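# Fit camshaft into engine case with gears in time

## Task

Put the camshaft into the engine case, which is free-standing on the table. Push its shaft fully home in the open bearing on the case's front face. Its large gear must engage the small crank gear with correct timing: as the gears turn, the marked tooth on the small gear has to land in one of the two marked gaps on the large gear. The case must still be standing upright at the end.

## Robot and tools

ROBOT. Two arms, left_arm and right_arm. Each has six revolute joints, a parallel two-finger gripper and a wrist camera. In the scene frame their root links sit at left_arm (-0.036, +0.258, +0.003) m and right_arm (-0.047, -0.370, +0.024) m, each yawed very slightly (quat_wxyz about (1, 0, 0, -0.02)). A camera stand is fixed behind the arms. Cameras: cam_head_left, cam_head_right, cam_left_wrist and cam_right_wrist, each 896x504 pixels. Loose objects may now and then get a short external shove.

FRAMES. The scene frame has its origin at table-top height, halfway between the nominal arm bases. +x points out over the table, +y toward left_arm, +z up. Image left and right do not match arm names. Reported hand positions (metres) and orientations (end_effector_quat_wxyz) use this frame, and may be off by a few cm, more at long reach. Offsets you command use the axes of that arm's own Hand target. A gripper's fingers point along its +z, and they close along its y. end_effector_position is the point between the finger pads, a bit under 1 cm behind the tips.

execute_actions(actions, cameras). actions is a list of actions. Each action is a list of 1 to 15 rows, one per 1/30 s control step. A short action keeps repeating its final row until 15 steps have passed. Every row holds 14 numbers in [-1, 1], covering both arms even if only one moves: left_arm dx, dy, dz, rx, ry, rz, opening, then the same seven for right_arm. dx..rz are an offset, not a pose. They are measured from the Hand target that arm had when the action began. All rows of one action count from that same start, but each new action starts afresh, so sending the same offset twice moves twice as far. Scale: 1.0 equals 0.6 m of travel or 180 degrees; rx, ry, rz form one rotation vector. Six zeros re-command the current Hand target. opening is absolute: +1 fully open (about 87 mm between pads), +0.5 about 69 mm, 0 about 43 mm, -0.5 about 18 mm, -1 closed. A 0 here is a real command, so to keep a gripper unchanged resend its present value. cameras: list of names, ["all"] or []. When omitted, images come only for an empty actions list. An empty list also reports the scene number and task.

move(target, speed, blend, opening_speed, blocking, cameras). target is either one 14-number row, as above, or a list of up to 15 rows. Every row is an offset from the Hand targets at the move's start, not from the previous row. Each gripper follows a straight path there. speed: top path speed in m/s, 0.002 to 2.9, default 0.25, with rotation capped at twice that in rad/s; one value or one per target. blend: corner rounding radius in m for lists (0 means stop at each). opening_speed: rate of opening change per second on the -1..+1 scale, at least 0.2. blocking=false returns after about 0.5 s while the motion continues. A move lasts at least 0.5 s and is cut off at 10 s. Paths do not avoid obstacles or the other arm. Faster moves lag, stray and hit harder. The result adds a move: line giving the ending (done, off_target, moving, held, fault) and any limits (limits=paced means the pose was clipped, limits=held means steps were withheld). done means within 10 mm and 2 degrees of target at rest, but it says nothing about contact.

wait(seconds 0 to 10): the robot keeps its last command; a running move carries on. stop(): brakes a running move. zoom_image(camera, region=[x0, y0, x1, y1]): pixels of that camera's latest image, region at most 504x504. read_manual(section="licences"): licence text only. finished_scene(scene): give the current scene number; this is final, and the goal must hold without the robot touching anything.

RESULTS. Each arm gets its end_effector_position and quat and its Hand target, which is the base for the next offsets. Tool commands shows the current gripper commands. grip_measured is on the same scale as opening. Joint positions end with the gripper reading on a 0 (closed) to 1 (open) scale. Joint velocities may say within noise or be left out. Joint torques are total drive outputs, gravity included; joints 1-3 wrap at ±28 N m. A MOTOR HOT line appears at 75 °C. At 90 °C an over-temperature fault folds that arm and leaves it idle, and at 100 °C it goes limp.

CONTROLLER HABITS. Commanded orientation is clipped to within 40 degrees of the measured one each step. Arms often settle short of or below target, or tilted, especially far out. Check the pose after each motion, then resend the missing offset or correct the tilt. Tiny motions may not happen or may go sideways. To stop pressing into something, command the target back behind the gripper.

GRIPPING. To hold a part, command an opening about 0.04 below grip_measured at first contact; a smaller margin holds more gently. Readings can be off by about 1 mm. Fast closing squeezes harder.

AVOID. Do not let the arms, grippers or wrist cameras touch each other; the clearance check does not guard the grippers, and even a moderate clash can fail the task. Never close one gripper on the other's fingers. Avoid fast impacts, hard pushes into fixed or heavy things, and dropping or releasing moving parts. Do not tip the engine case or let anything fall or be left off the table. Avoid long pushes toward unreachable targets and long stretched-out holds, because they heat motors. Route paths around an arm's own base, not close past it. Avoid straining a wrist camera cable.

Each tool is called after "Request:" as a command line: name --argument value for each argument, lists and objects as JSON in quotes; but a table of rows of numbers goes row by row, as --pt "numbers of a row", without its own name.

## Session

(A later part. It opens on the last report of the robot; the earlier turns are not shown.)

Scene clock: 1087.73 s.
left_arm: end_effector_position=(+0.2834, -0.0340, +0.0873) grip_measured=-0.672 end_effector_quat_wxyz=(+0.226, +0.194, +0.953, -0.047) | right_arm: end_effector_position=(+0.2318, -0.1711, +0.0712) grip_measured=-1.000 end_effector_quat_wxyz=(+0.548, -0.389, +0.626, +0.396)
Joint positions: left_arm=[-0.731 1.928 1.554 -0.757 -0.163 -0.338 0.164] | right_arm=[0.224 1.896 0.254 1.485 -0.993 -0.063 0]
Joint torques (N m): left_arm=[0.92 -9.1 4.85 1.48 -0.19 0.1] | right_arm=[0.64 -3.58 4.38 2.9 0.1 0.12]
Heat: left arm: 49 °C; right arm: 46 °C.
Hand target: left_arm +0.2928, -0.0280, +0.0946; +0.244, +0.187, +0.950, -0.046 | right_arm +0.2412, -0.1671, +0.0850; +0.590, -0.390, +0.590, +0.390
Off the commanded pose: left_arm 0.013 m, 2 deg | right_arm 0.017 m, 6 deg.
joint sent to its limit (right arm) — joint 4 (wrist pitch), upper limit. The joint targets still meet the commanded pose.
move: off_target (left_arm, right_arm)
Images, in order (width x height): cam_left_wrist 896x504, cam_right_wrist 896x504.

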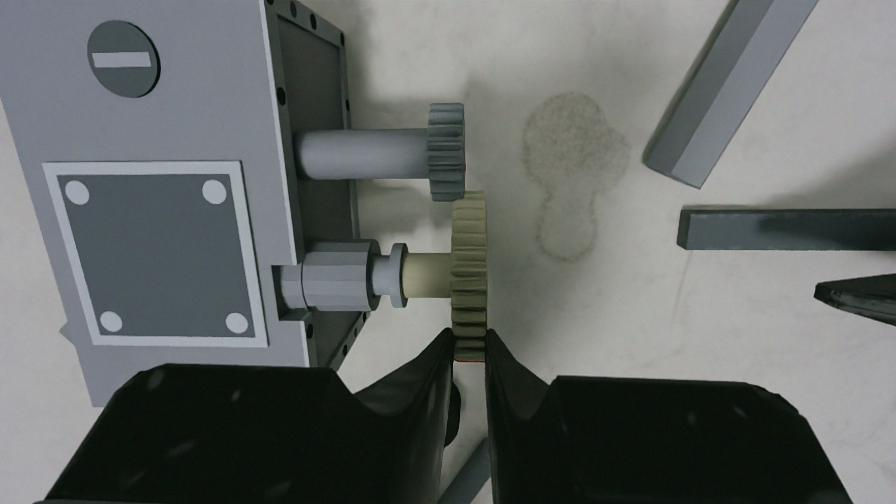

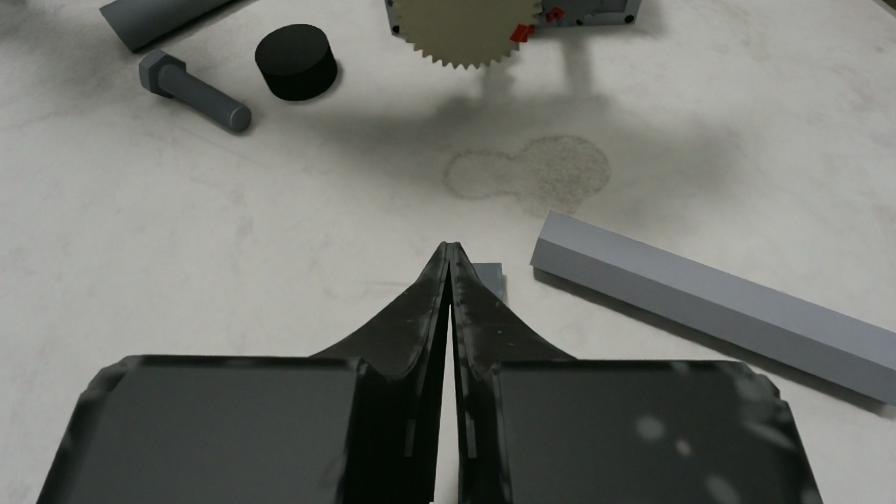

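Request:
move --target '[0,0.012,0,0,0,0,-0.8,0,0,0,0,0,0,-1]' --speed 0.03 --cameras '["cam_left_wrist","cam_right_wrist"]'

Request:
zoom_image --camera "cam_left_wrist" --region '[280, 80, 540, 340]'

Request:
zoom_image --camera "cam_right_wrist" --region '[480, 0, 620, 80]'

Scene clock: 1098.40 s.
left_arm: end_effector_position=(+0.2866, -0.0267, +0.0875) grip_measured=-0.672 end_effector_quat_wxyz=(+0.226, +0.193, +0.954, -0.046) | right_arm: end_effector_position=(+0.2318, -0.1711, +0.0712) grip_measured=-1.000 end_effector_quat_wxyz=(+0.548, -0.389, +0.626, +0.396)
Joint positions: left_arm=[-0.714 1.918 1.541 -0.753 -0.158 -0.323 0.164] | right_arm=[0.224 1.896 0.254 1.485 -0.993 -0.063 0]
Joint torques (N m): left_arm=[0.87 -9.06 4.77 1.51 -0.16 0.09] | right_arm=[0.61 -3.62 4.4 2.92 0.1 0.1]
Heat: left arm: 48 °C; right arm: 46 °C.
Hand target: left_arm +0.2955, -0.0214, +0.0948; +0.244, +0.187, +0.950, -0.046 | right_arm +0.2412, -0.1671, +0.0850; +0.590, -0.390, +0.590, +0.390
Off the commanded pose: left_arm 0.013 m, 2 deg | right_arm 0.017 m, 6 deg.
joint sent to its limit (right arm) — joint 4 (wrist pitch), upper limit. The joint targets still meet the commanded pose.
move: off_target (left_arm, right_arm)
Images, in order (width x height): cam_left_wrist 896x504, cam_right_wrist 896x504.

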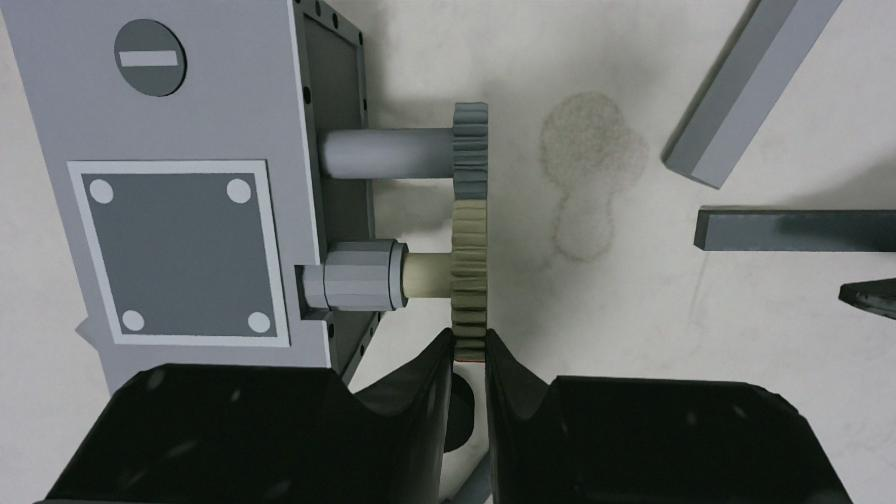

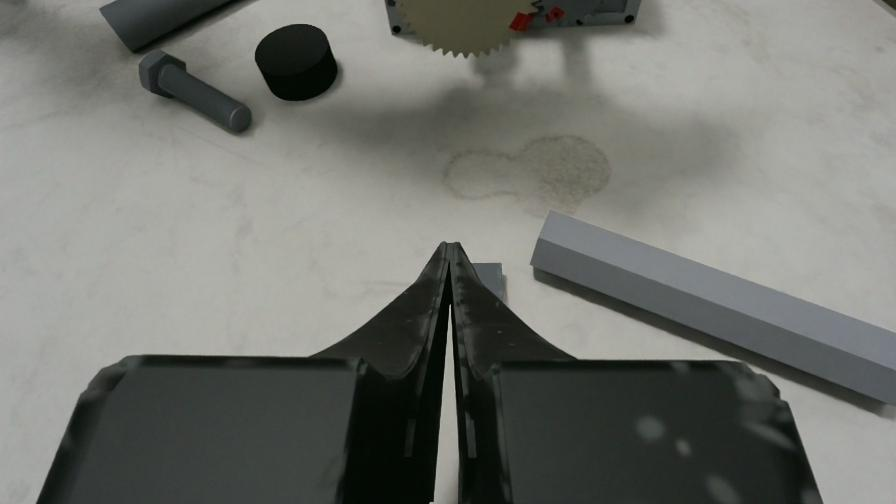

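Scaled by 1.938 from the camera's 896x504 image, which has a finer 1280x720 frame.

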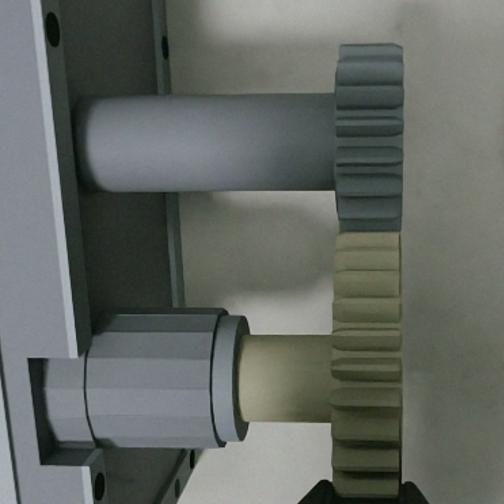

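Scaled by 3.600 from the camera's 896x504 image, which has a finer 1280x720 frame.

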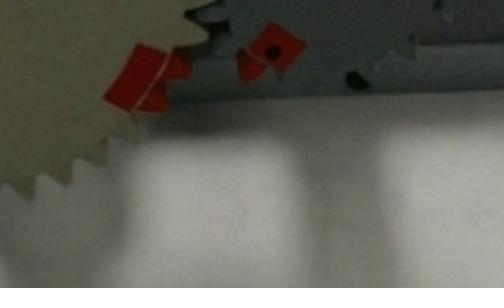

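Request:
move --pt "0 -0.009 0 0 0 0 -0.8 0 0 0 0 0 0 -1" --pt "0 -0.009 0 0 0 0 -0.3 0 0 0 0 0 0 -1" --speed 0.05 --opening_speed 0.5 --cameras '["cam_left_wrist"]'

Scene clock: 1115.80 s.
left_arm: end_effector_position=(+0.2873, -0.0260, +0.0876) grip_measured=-0.300 end_effector_quat_wxyz=(+0.228, +0.192, +0.954, -0.044) | right_arm: end_effector_position=(+0.2318, -0.1711, +0.0712) grip_measured=-1.000 end_effector_quat_wxyz=(+0.548, -0.389, +0.626, +0.396)
Joint positions: left_arm=[-0.714 1.918 1.541 -0.753 -0.164 -0.323 0.35] | right_arm=[0.224 1.896 0.254 1.485 -0.993 -0.063 0]
Joint torques (N m): left_arm=[-0.14 -8.5 5.64 1.47 -0.16 0] | right_arm=[0.58 -3.69 4.37 2.9 0.11 0.11]
Heat: left arm: 47 °C; right arm: 46 °C.
Hand target: left_arm +0.2935, -0.0263, +0.0948; +0.244, +0.187, +0.950, -0.046 | right_arm +0.2412, -0.1671, +0.0850; +0.590, -0.390, +0.590, +0.390
Off the commanded pose: left_arm 0.010 m, 2 deg | right_arm 0.017 m, 6 deg.
joint sent to its limit (right arm) — joint 4 (wrist pitch), upper limit. The joint targets still meet the commanded pose.
move: off_target (right_arm)
Images, in order (width x height): cam_left_wrist 896x504.

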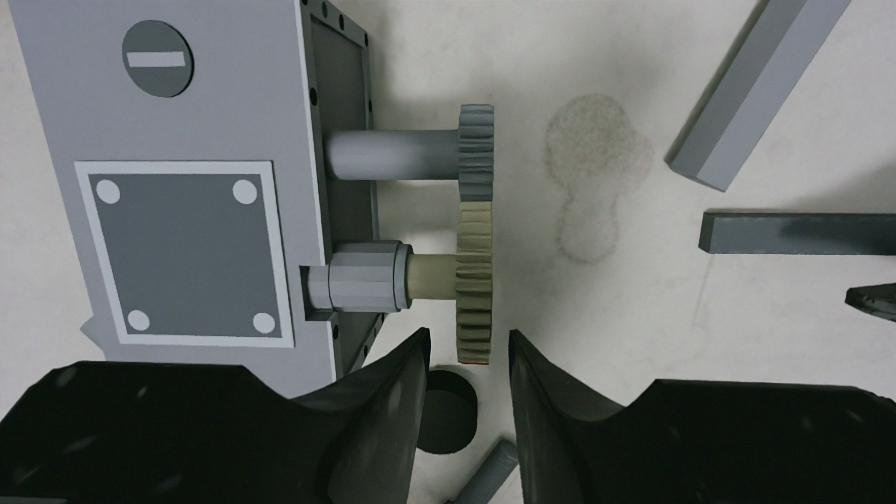

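Request:
move --pt "0 0 -0.13 0 0 0 -0.3 0 0 0 0 0 0 -1" --pt "0 0 -0.25 0 0 0 -0.3 0 0 0.1 0 0 0 -1" --speed 0.12 --cameras '["all"]'

Request:
zoom_image --camera "cam_right_wrist" --region '[380, 0, 640, 160]'

Scene clock: 1125.60 s.
left_arm: end_effector_position=(+0.2280, -0.0009, +0.2140) grip_measured=-0.300 end_effector_quat_wxyz=(+0.232, +0.191, +0.953, -0.042) | right_arm: end_effector_position=(+0.2561, -0.1178, +0.0684) grip_measured=-1.000 end_effector_quat_wxyz=(+0.554, -0.389, +0.622, +0.393)
Joint positions: left_arm=[-0.785 1.723 1.802 -1.216 -0.2 -0.389 0.35] | right_arm=[0.413 1.998 0.401 1.485 -0.801 -0.021 0]
Joint torques (N m): left_arm=[-0.92 -7.27 6.94 1.16 -0.18 -0.08] | right_arm=[0.61 -4.49 4.85 3 0.15 0.11]
Heat: left arm: 47 °C; right arm: 46 °C.
Hand target: left_arm +0.2264, +0.0003, +0.2262; +0.244, +0.187, +0.950, -0.046 | right_arm +0.2647, -0.1120, +0.0849; +0.589, -0.390, +0.590, +0.390
Off the commanded pose: left_arm 0.012 m, 2 deg | right_arm 0.020 m, 6 deg.
joint sent to its limit (right arm) — joint 4 (wrist pitch), upper limit. The joint targets still meet the commanded pose.
move: off_target (left_arm, right_arm)

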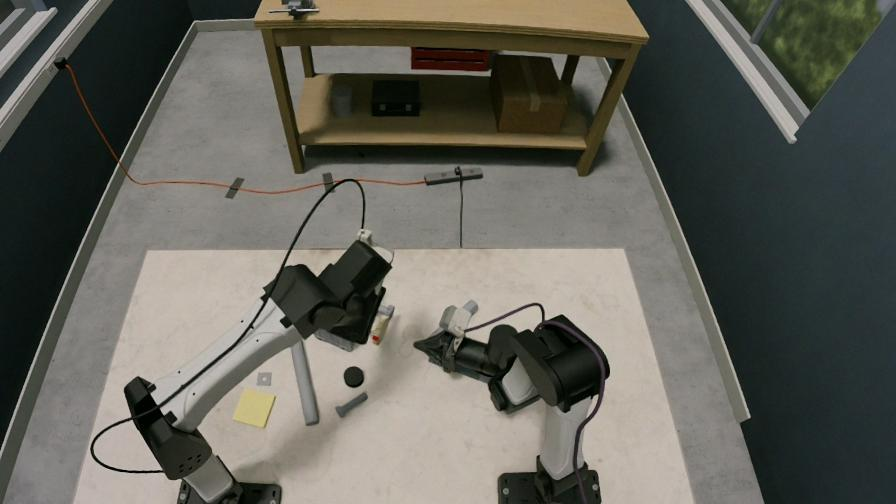

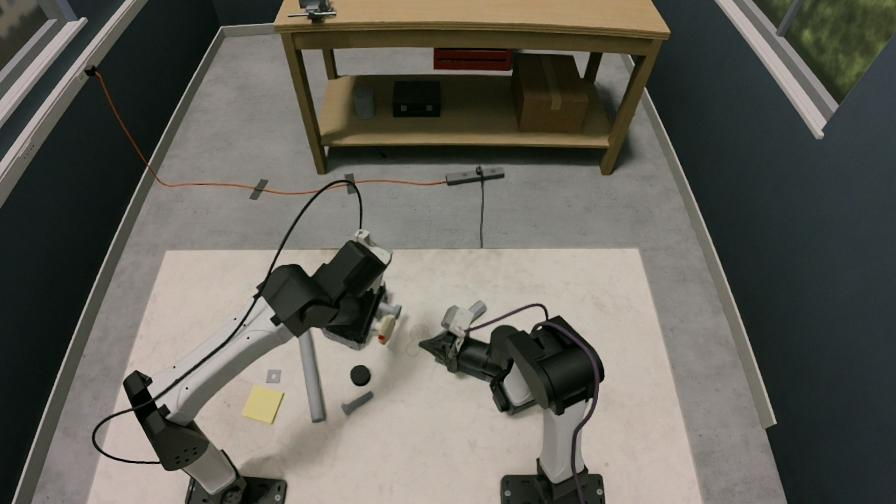

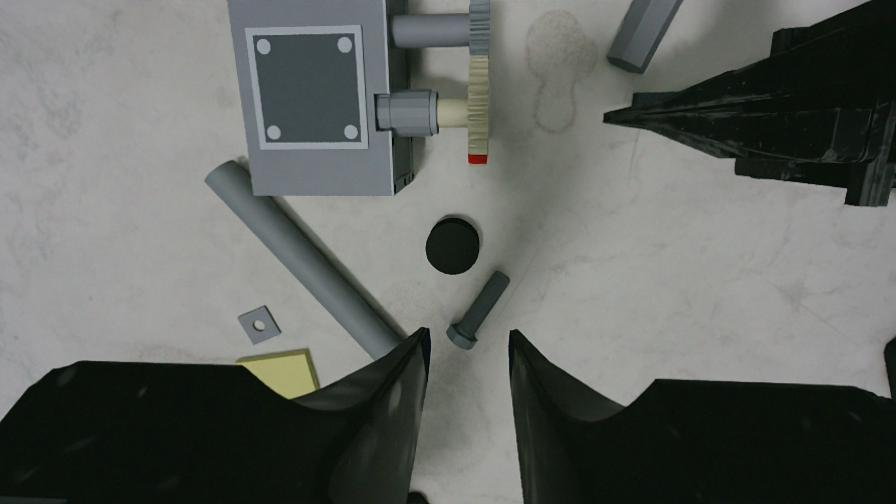

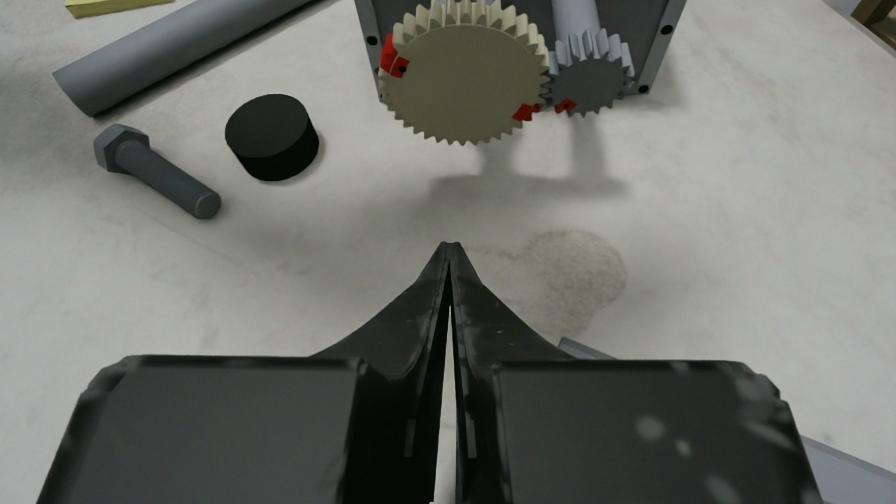

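Scaled by 1.938 from the camera's 896x504 image, which has a finer 1280x720 frame.

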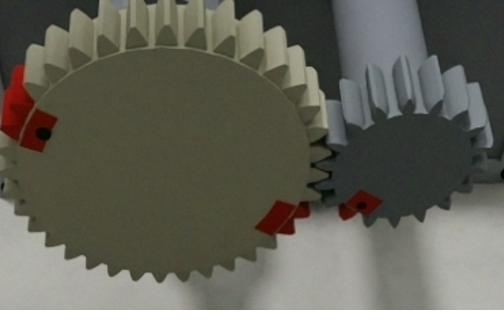

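Request:
zoom_image --camera "cam_right_wrist" --region '[500, 50, 600, 130]'

Request:
zoom_image --camera "cam_left_wrist" --region '[370, 0, 510, 170]'

Scaled by 5.040 from the camera's 896x504 image, which has a finer 1280x720 frame.

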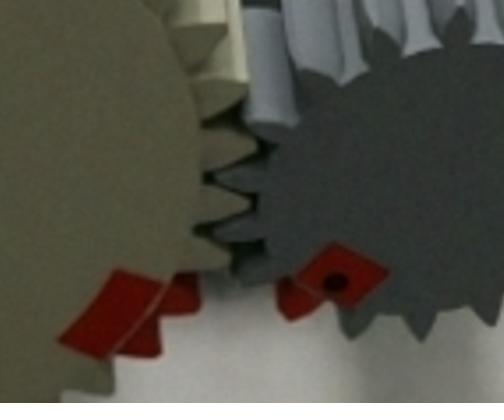

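Scaled by 2.965 from the camera's 896x504 image, which has a finer 1280x720 frame.

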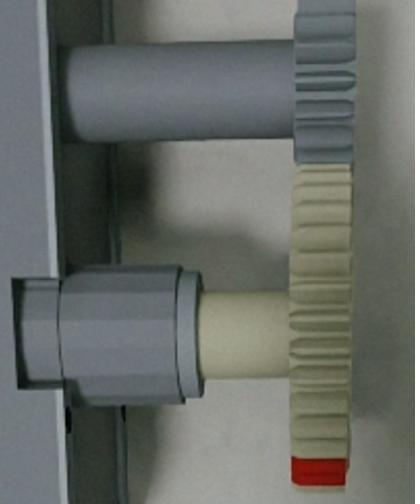

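Request:
move --target '[0,0,0,0,0,0,-0.3,0,-0.008,0.14,0,0,0,-1]' --speed 0.08 --cameras '["cam_left_wrist","cam_right_wrist"]'

Request:
zoom_image --camera "cam_left_wrist" --region '[370, 0, 570, 170]'

Scene clock: 1147.87 s.
left_arm: end_effector_position=(+0.2279, -0.0008, +0.2139) grip_measured=-0.300 end_effector_quat_wxyz=(+0.231, +0.191, +0.953, -0.042) | right_arm: end_effector_position=(+0.2970, -0.0436, +0.0771) grip_measured=-1.000 end_effector_quat_wxyz=(+0.578, -0.392, +0.601, +0.390)
Joint positions: left_arm=[-0.785 1.723 1.802 -1.216 -0.2 -0.389 0.35] | right_arm=[0.582 2.126 0.678 1.413 -0.631 -0.005 0]
Joint torques (N m): left_arm=[-0.91 -7.27 6.97 1.13 -0.18 -0.08] | right_arm=[0.8 -5.79 6.23 2.41 0.21 0.13]
Heat: left arm: 47 °C; right arm: 46 °C.
Hand target: left_arm +0.2263, +0.0004, +0.2262; +0.244, +0.187, +0.950, -0.046 | right_arm +0.3020, -0.0366, +0.0846; +0.589, -0.390, +0.590, +0.390
Off the commanded pose: left_arm 0.012 m, 2 deg | right_arm 0.011 m, 2 deg.
move: off_target (left_arm, right_arm)
Images, in order (width x height): cam_left_wrist 896x504, cam_right_wrist 896x504.

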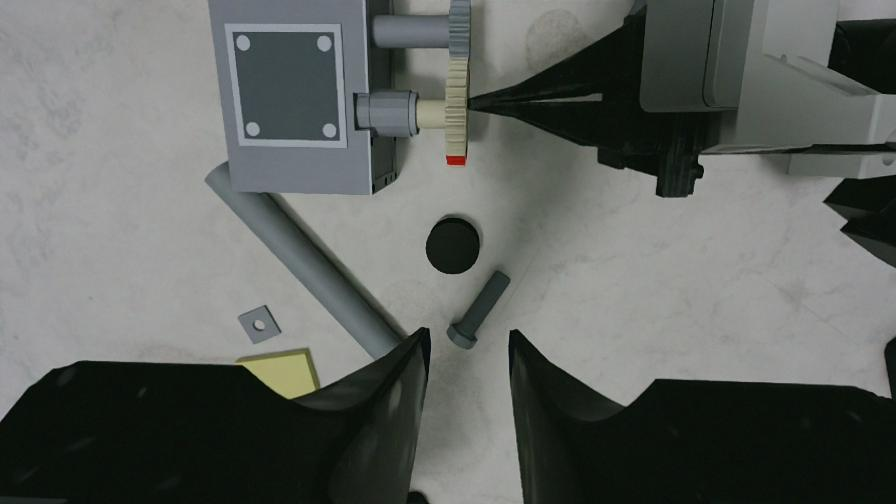

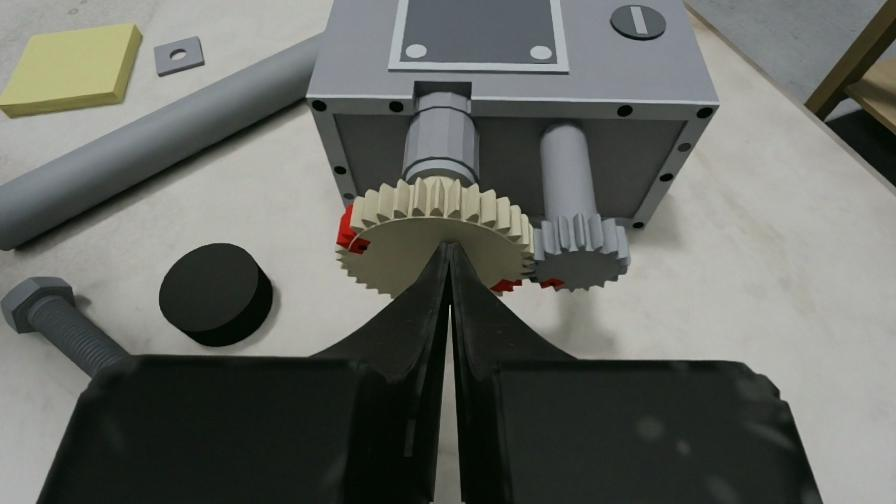

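Scaled by 2.520 from the camera's 896x504 image, which has a finer 1280x720 frame.

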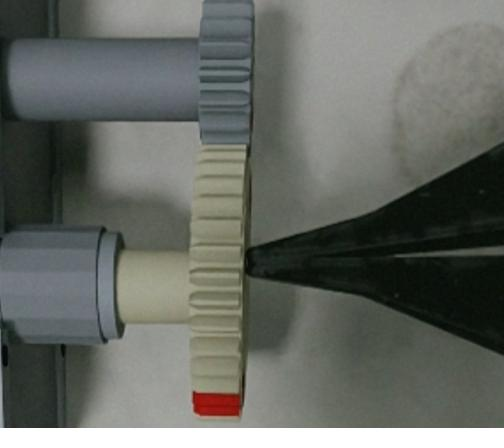

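Request:
move --target '[0,0,0,0,0,0,-0.3,0,0,-0.12,0,0,0,-1]' --speed 0.1 --cameras '["cam_left_wrist","cam_right_wrist","cam_head_left"]'

Request:
zoom_image --camera "cam_right_wrist" --region '[340, 0, 680, 190]'

Request:
zoom_image --camera "cam_left_wrist" --region '[350, 0, 510, 180]'

Scene clock: 1155.43 s.
left_arm: end_effector_position=(+0.2279, -0.0008, +0.2139) grip_measured=-0.300 end_effector_quat_wxyz=(+0.231, +0.191, +0.953, -0.042) | right_arm: end_effector_position=(+0.2695, -0.1015, +0.0616) grip_measured=-1.000 end_effector_quat_wxyz=(+0.554, -0.385, +0.623, +0.395)
Joint positions: left_arm=[-0.785 1.723 1.802 -1.216 -0.2 -0.389 0.35] | right_arm=[0.451 2.068 0.479 1.486 -0.762 -0.005 0]
Joint torques (N m): left_arm=[-0.92 -7.25 6.97 1.13 -0.19 -0.08] | right_arm=[-0.8 -7.51 2.25 3.03 0.01 0.05]
Heat: left arm: 47 °C; right arm: 45 °C.
Hand target: left_arm +0.2263, +0.0004, +0.2262; +0.244, +0.187, +0.950, -0.046 | right_arm +0.2738, -0.1028, +0.0849; +0.589, -0.390, +0.590, +0.390
Off the commanded pose: left_arm 0.012 m, 2 deg | right_arm 0.024 m, 6 deg.
joint sent to its limit (right arm) — joint 4 (wrist pitch), upper limit. The joint targets still meet the commanded pose.
move: off_target (left_arm, right_arm)
Images, in order (width x height): cam_head_left 896x504, cam_left_wrist 896x504, cam_right_wrist 896x504.

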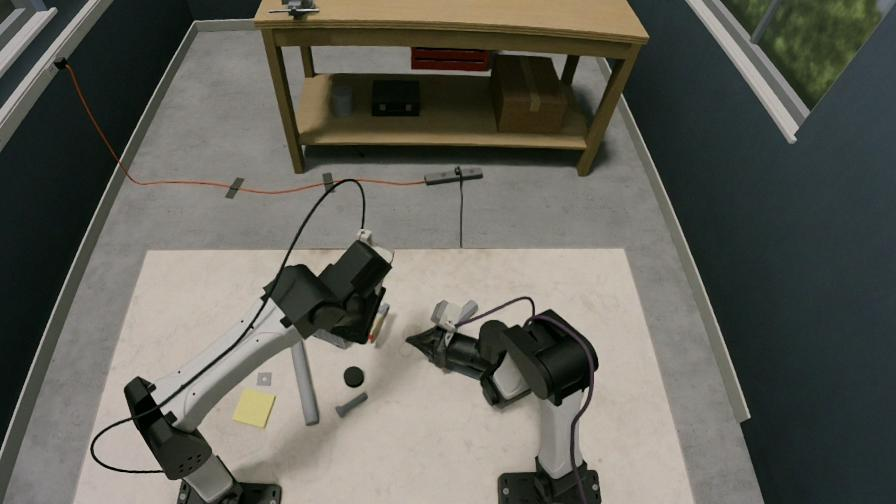

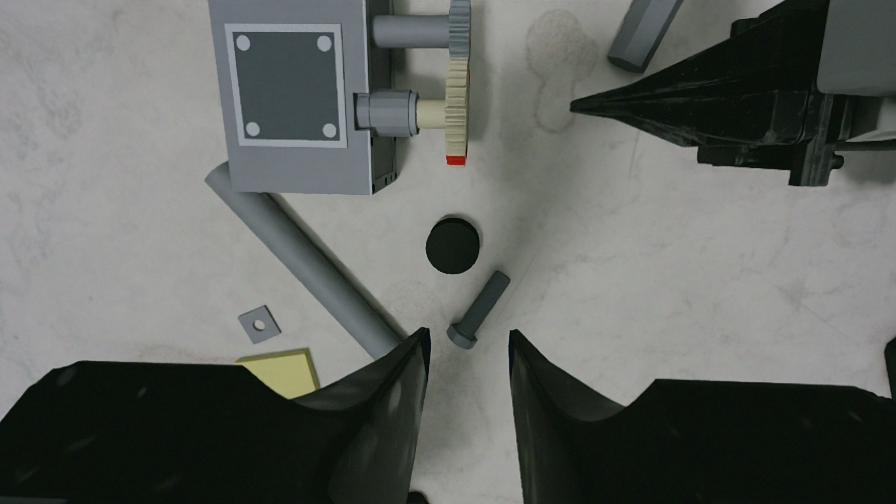

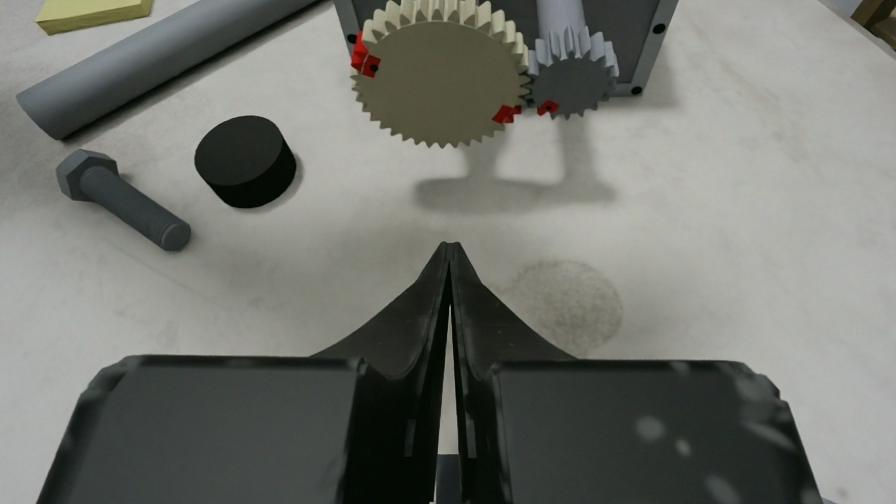

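Scaled by 1.482 from the camera's 896x504 image, which has a finer 1280x720 frame.

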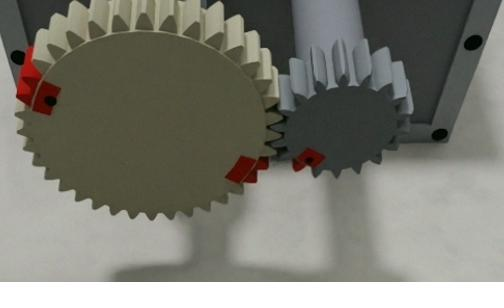

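Scaled by 2.800 from the camera's 896x504 image, which has a finer 1280x720 frame.

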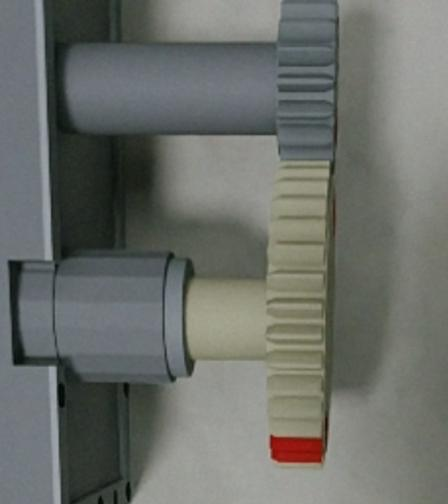

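Request:
finished_scene --scene 2

The scene is finished: the task was done.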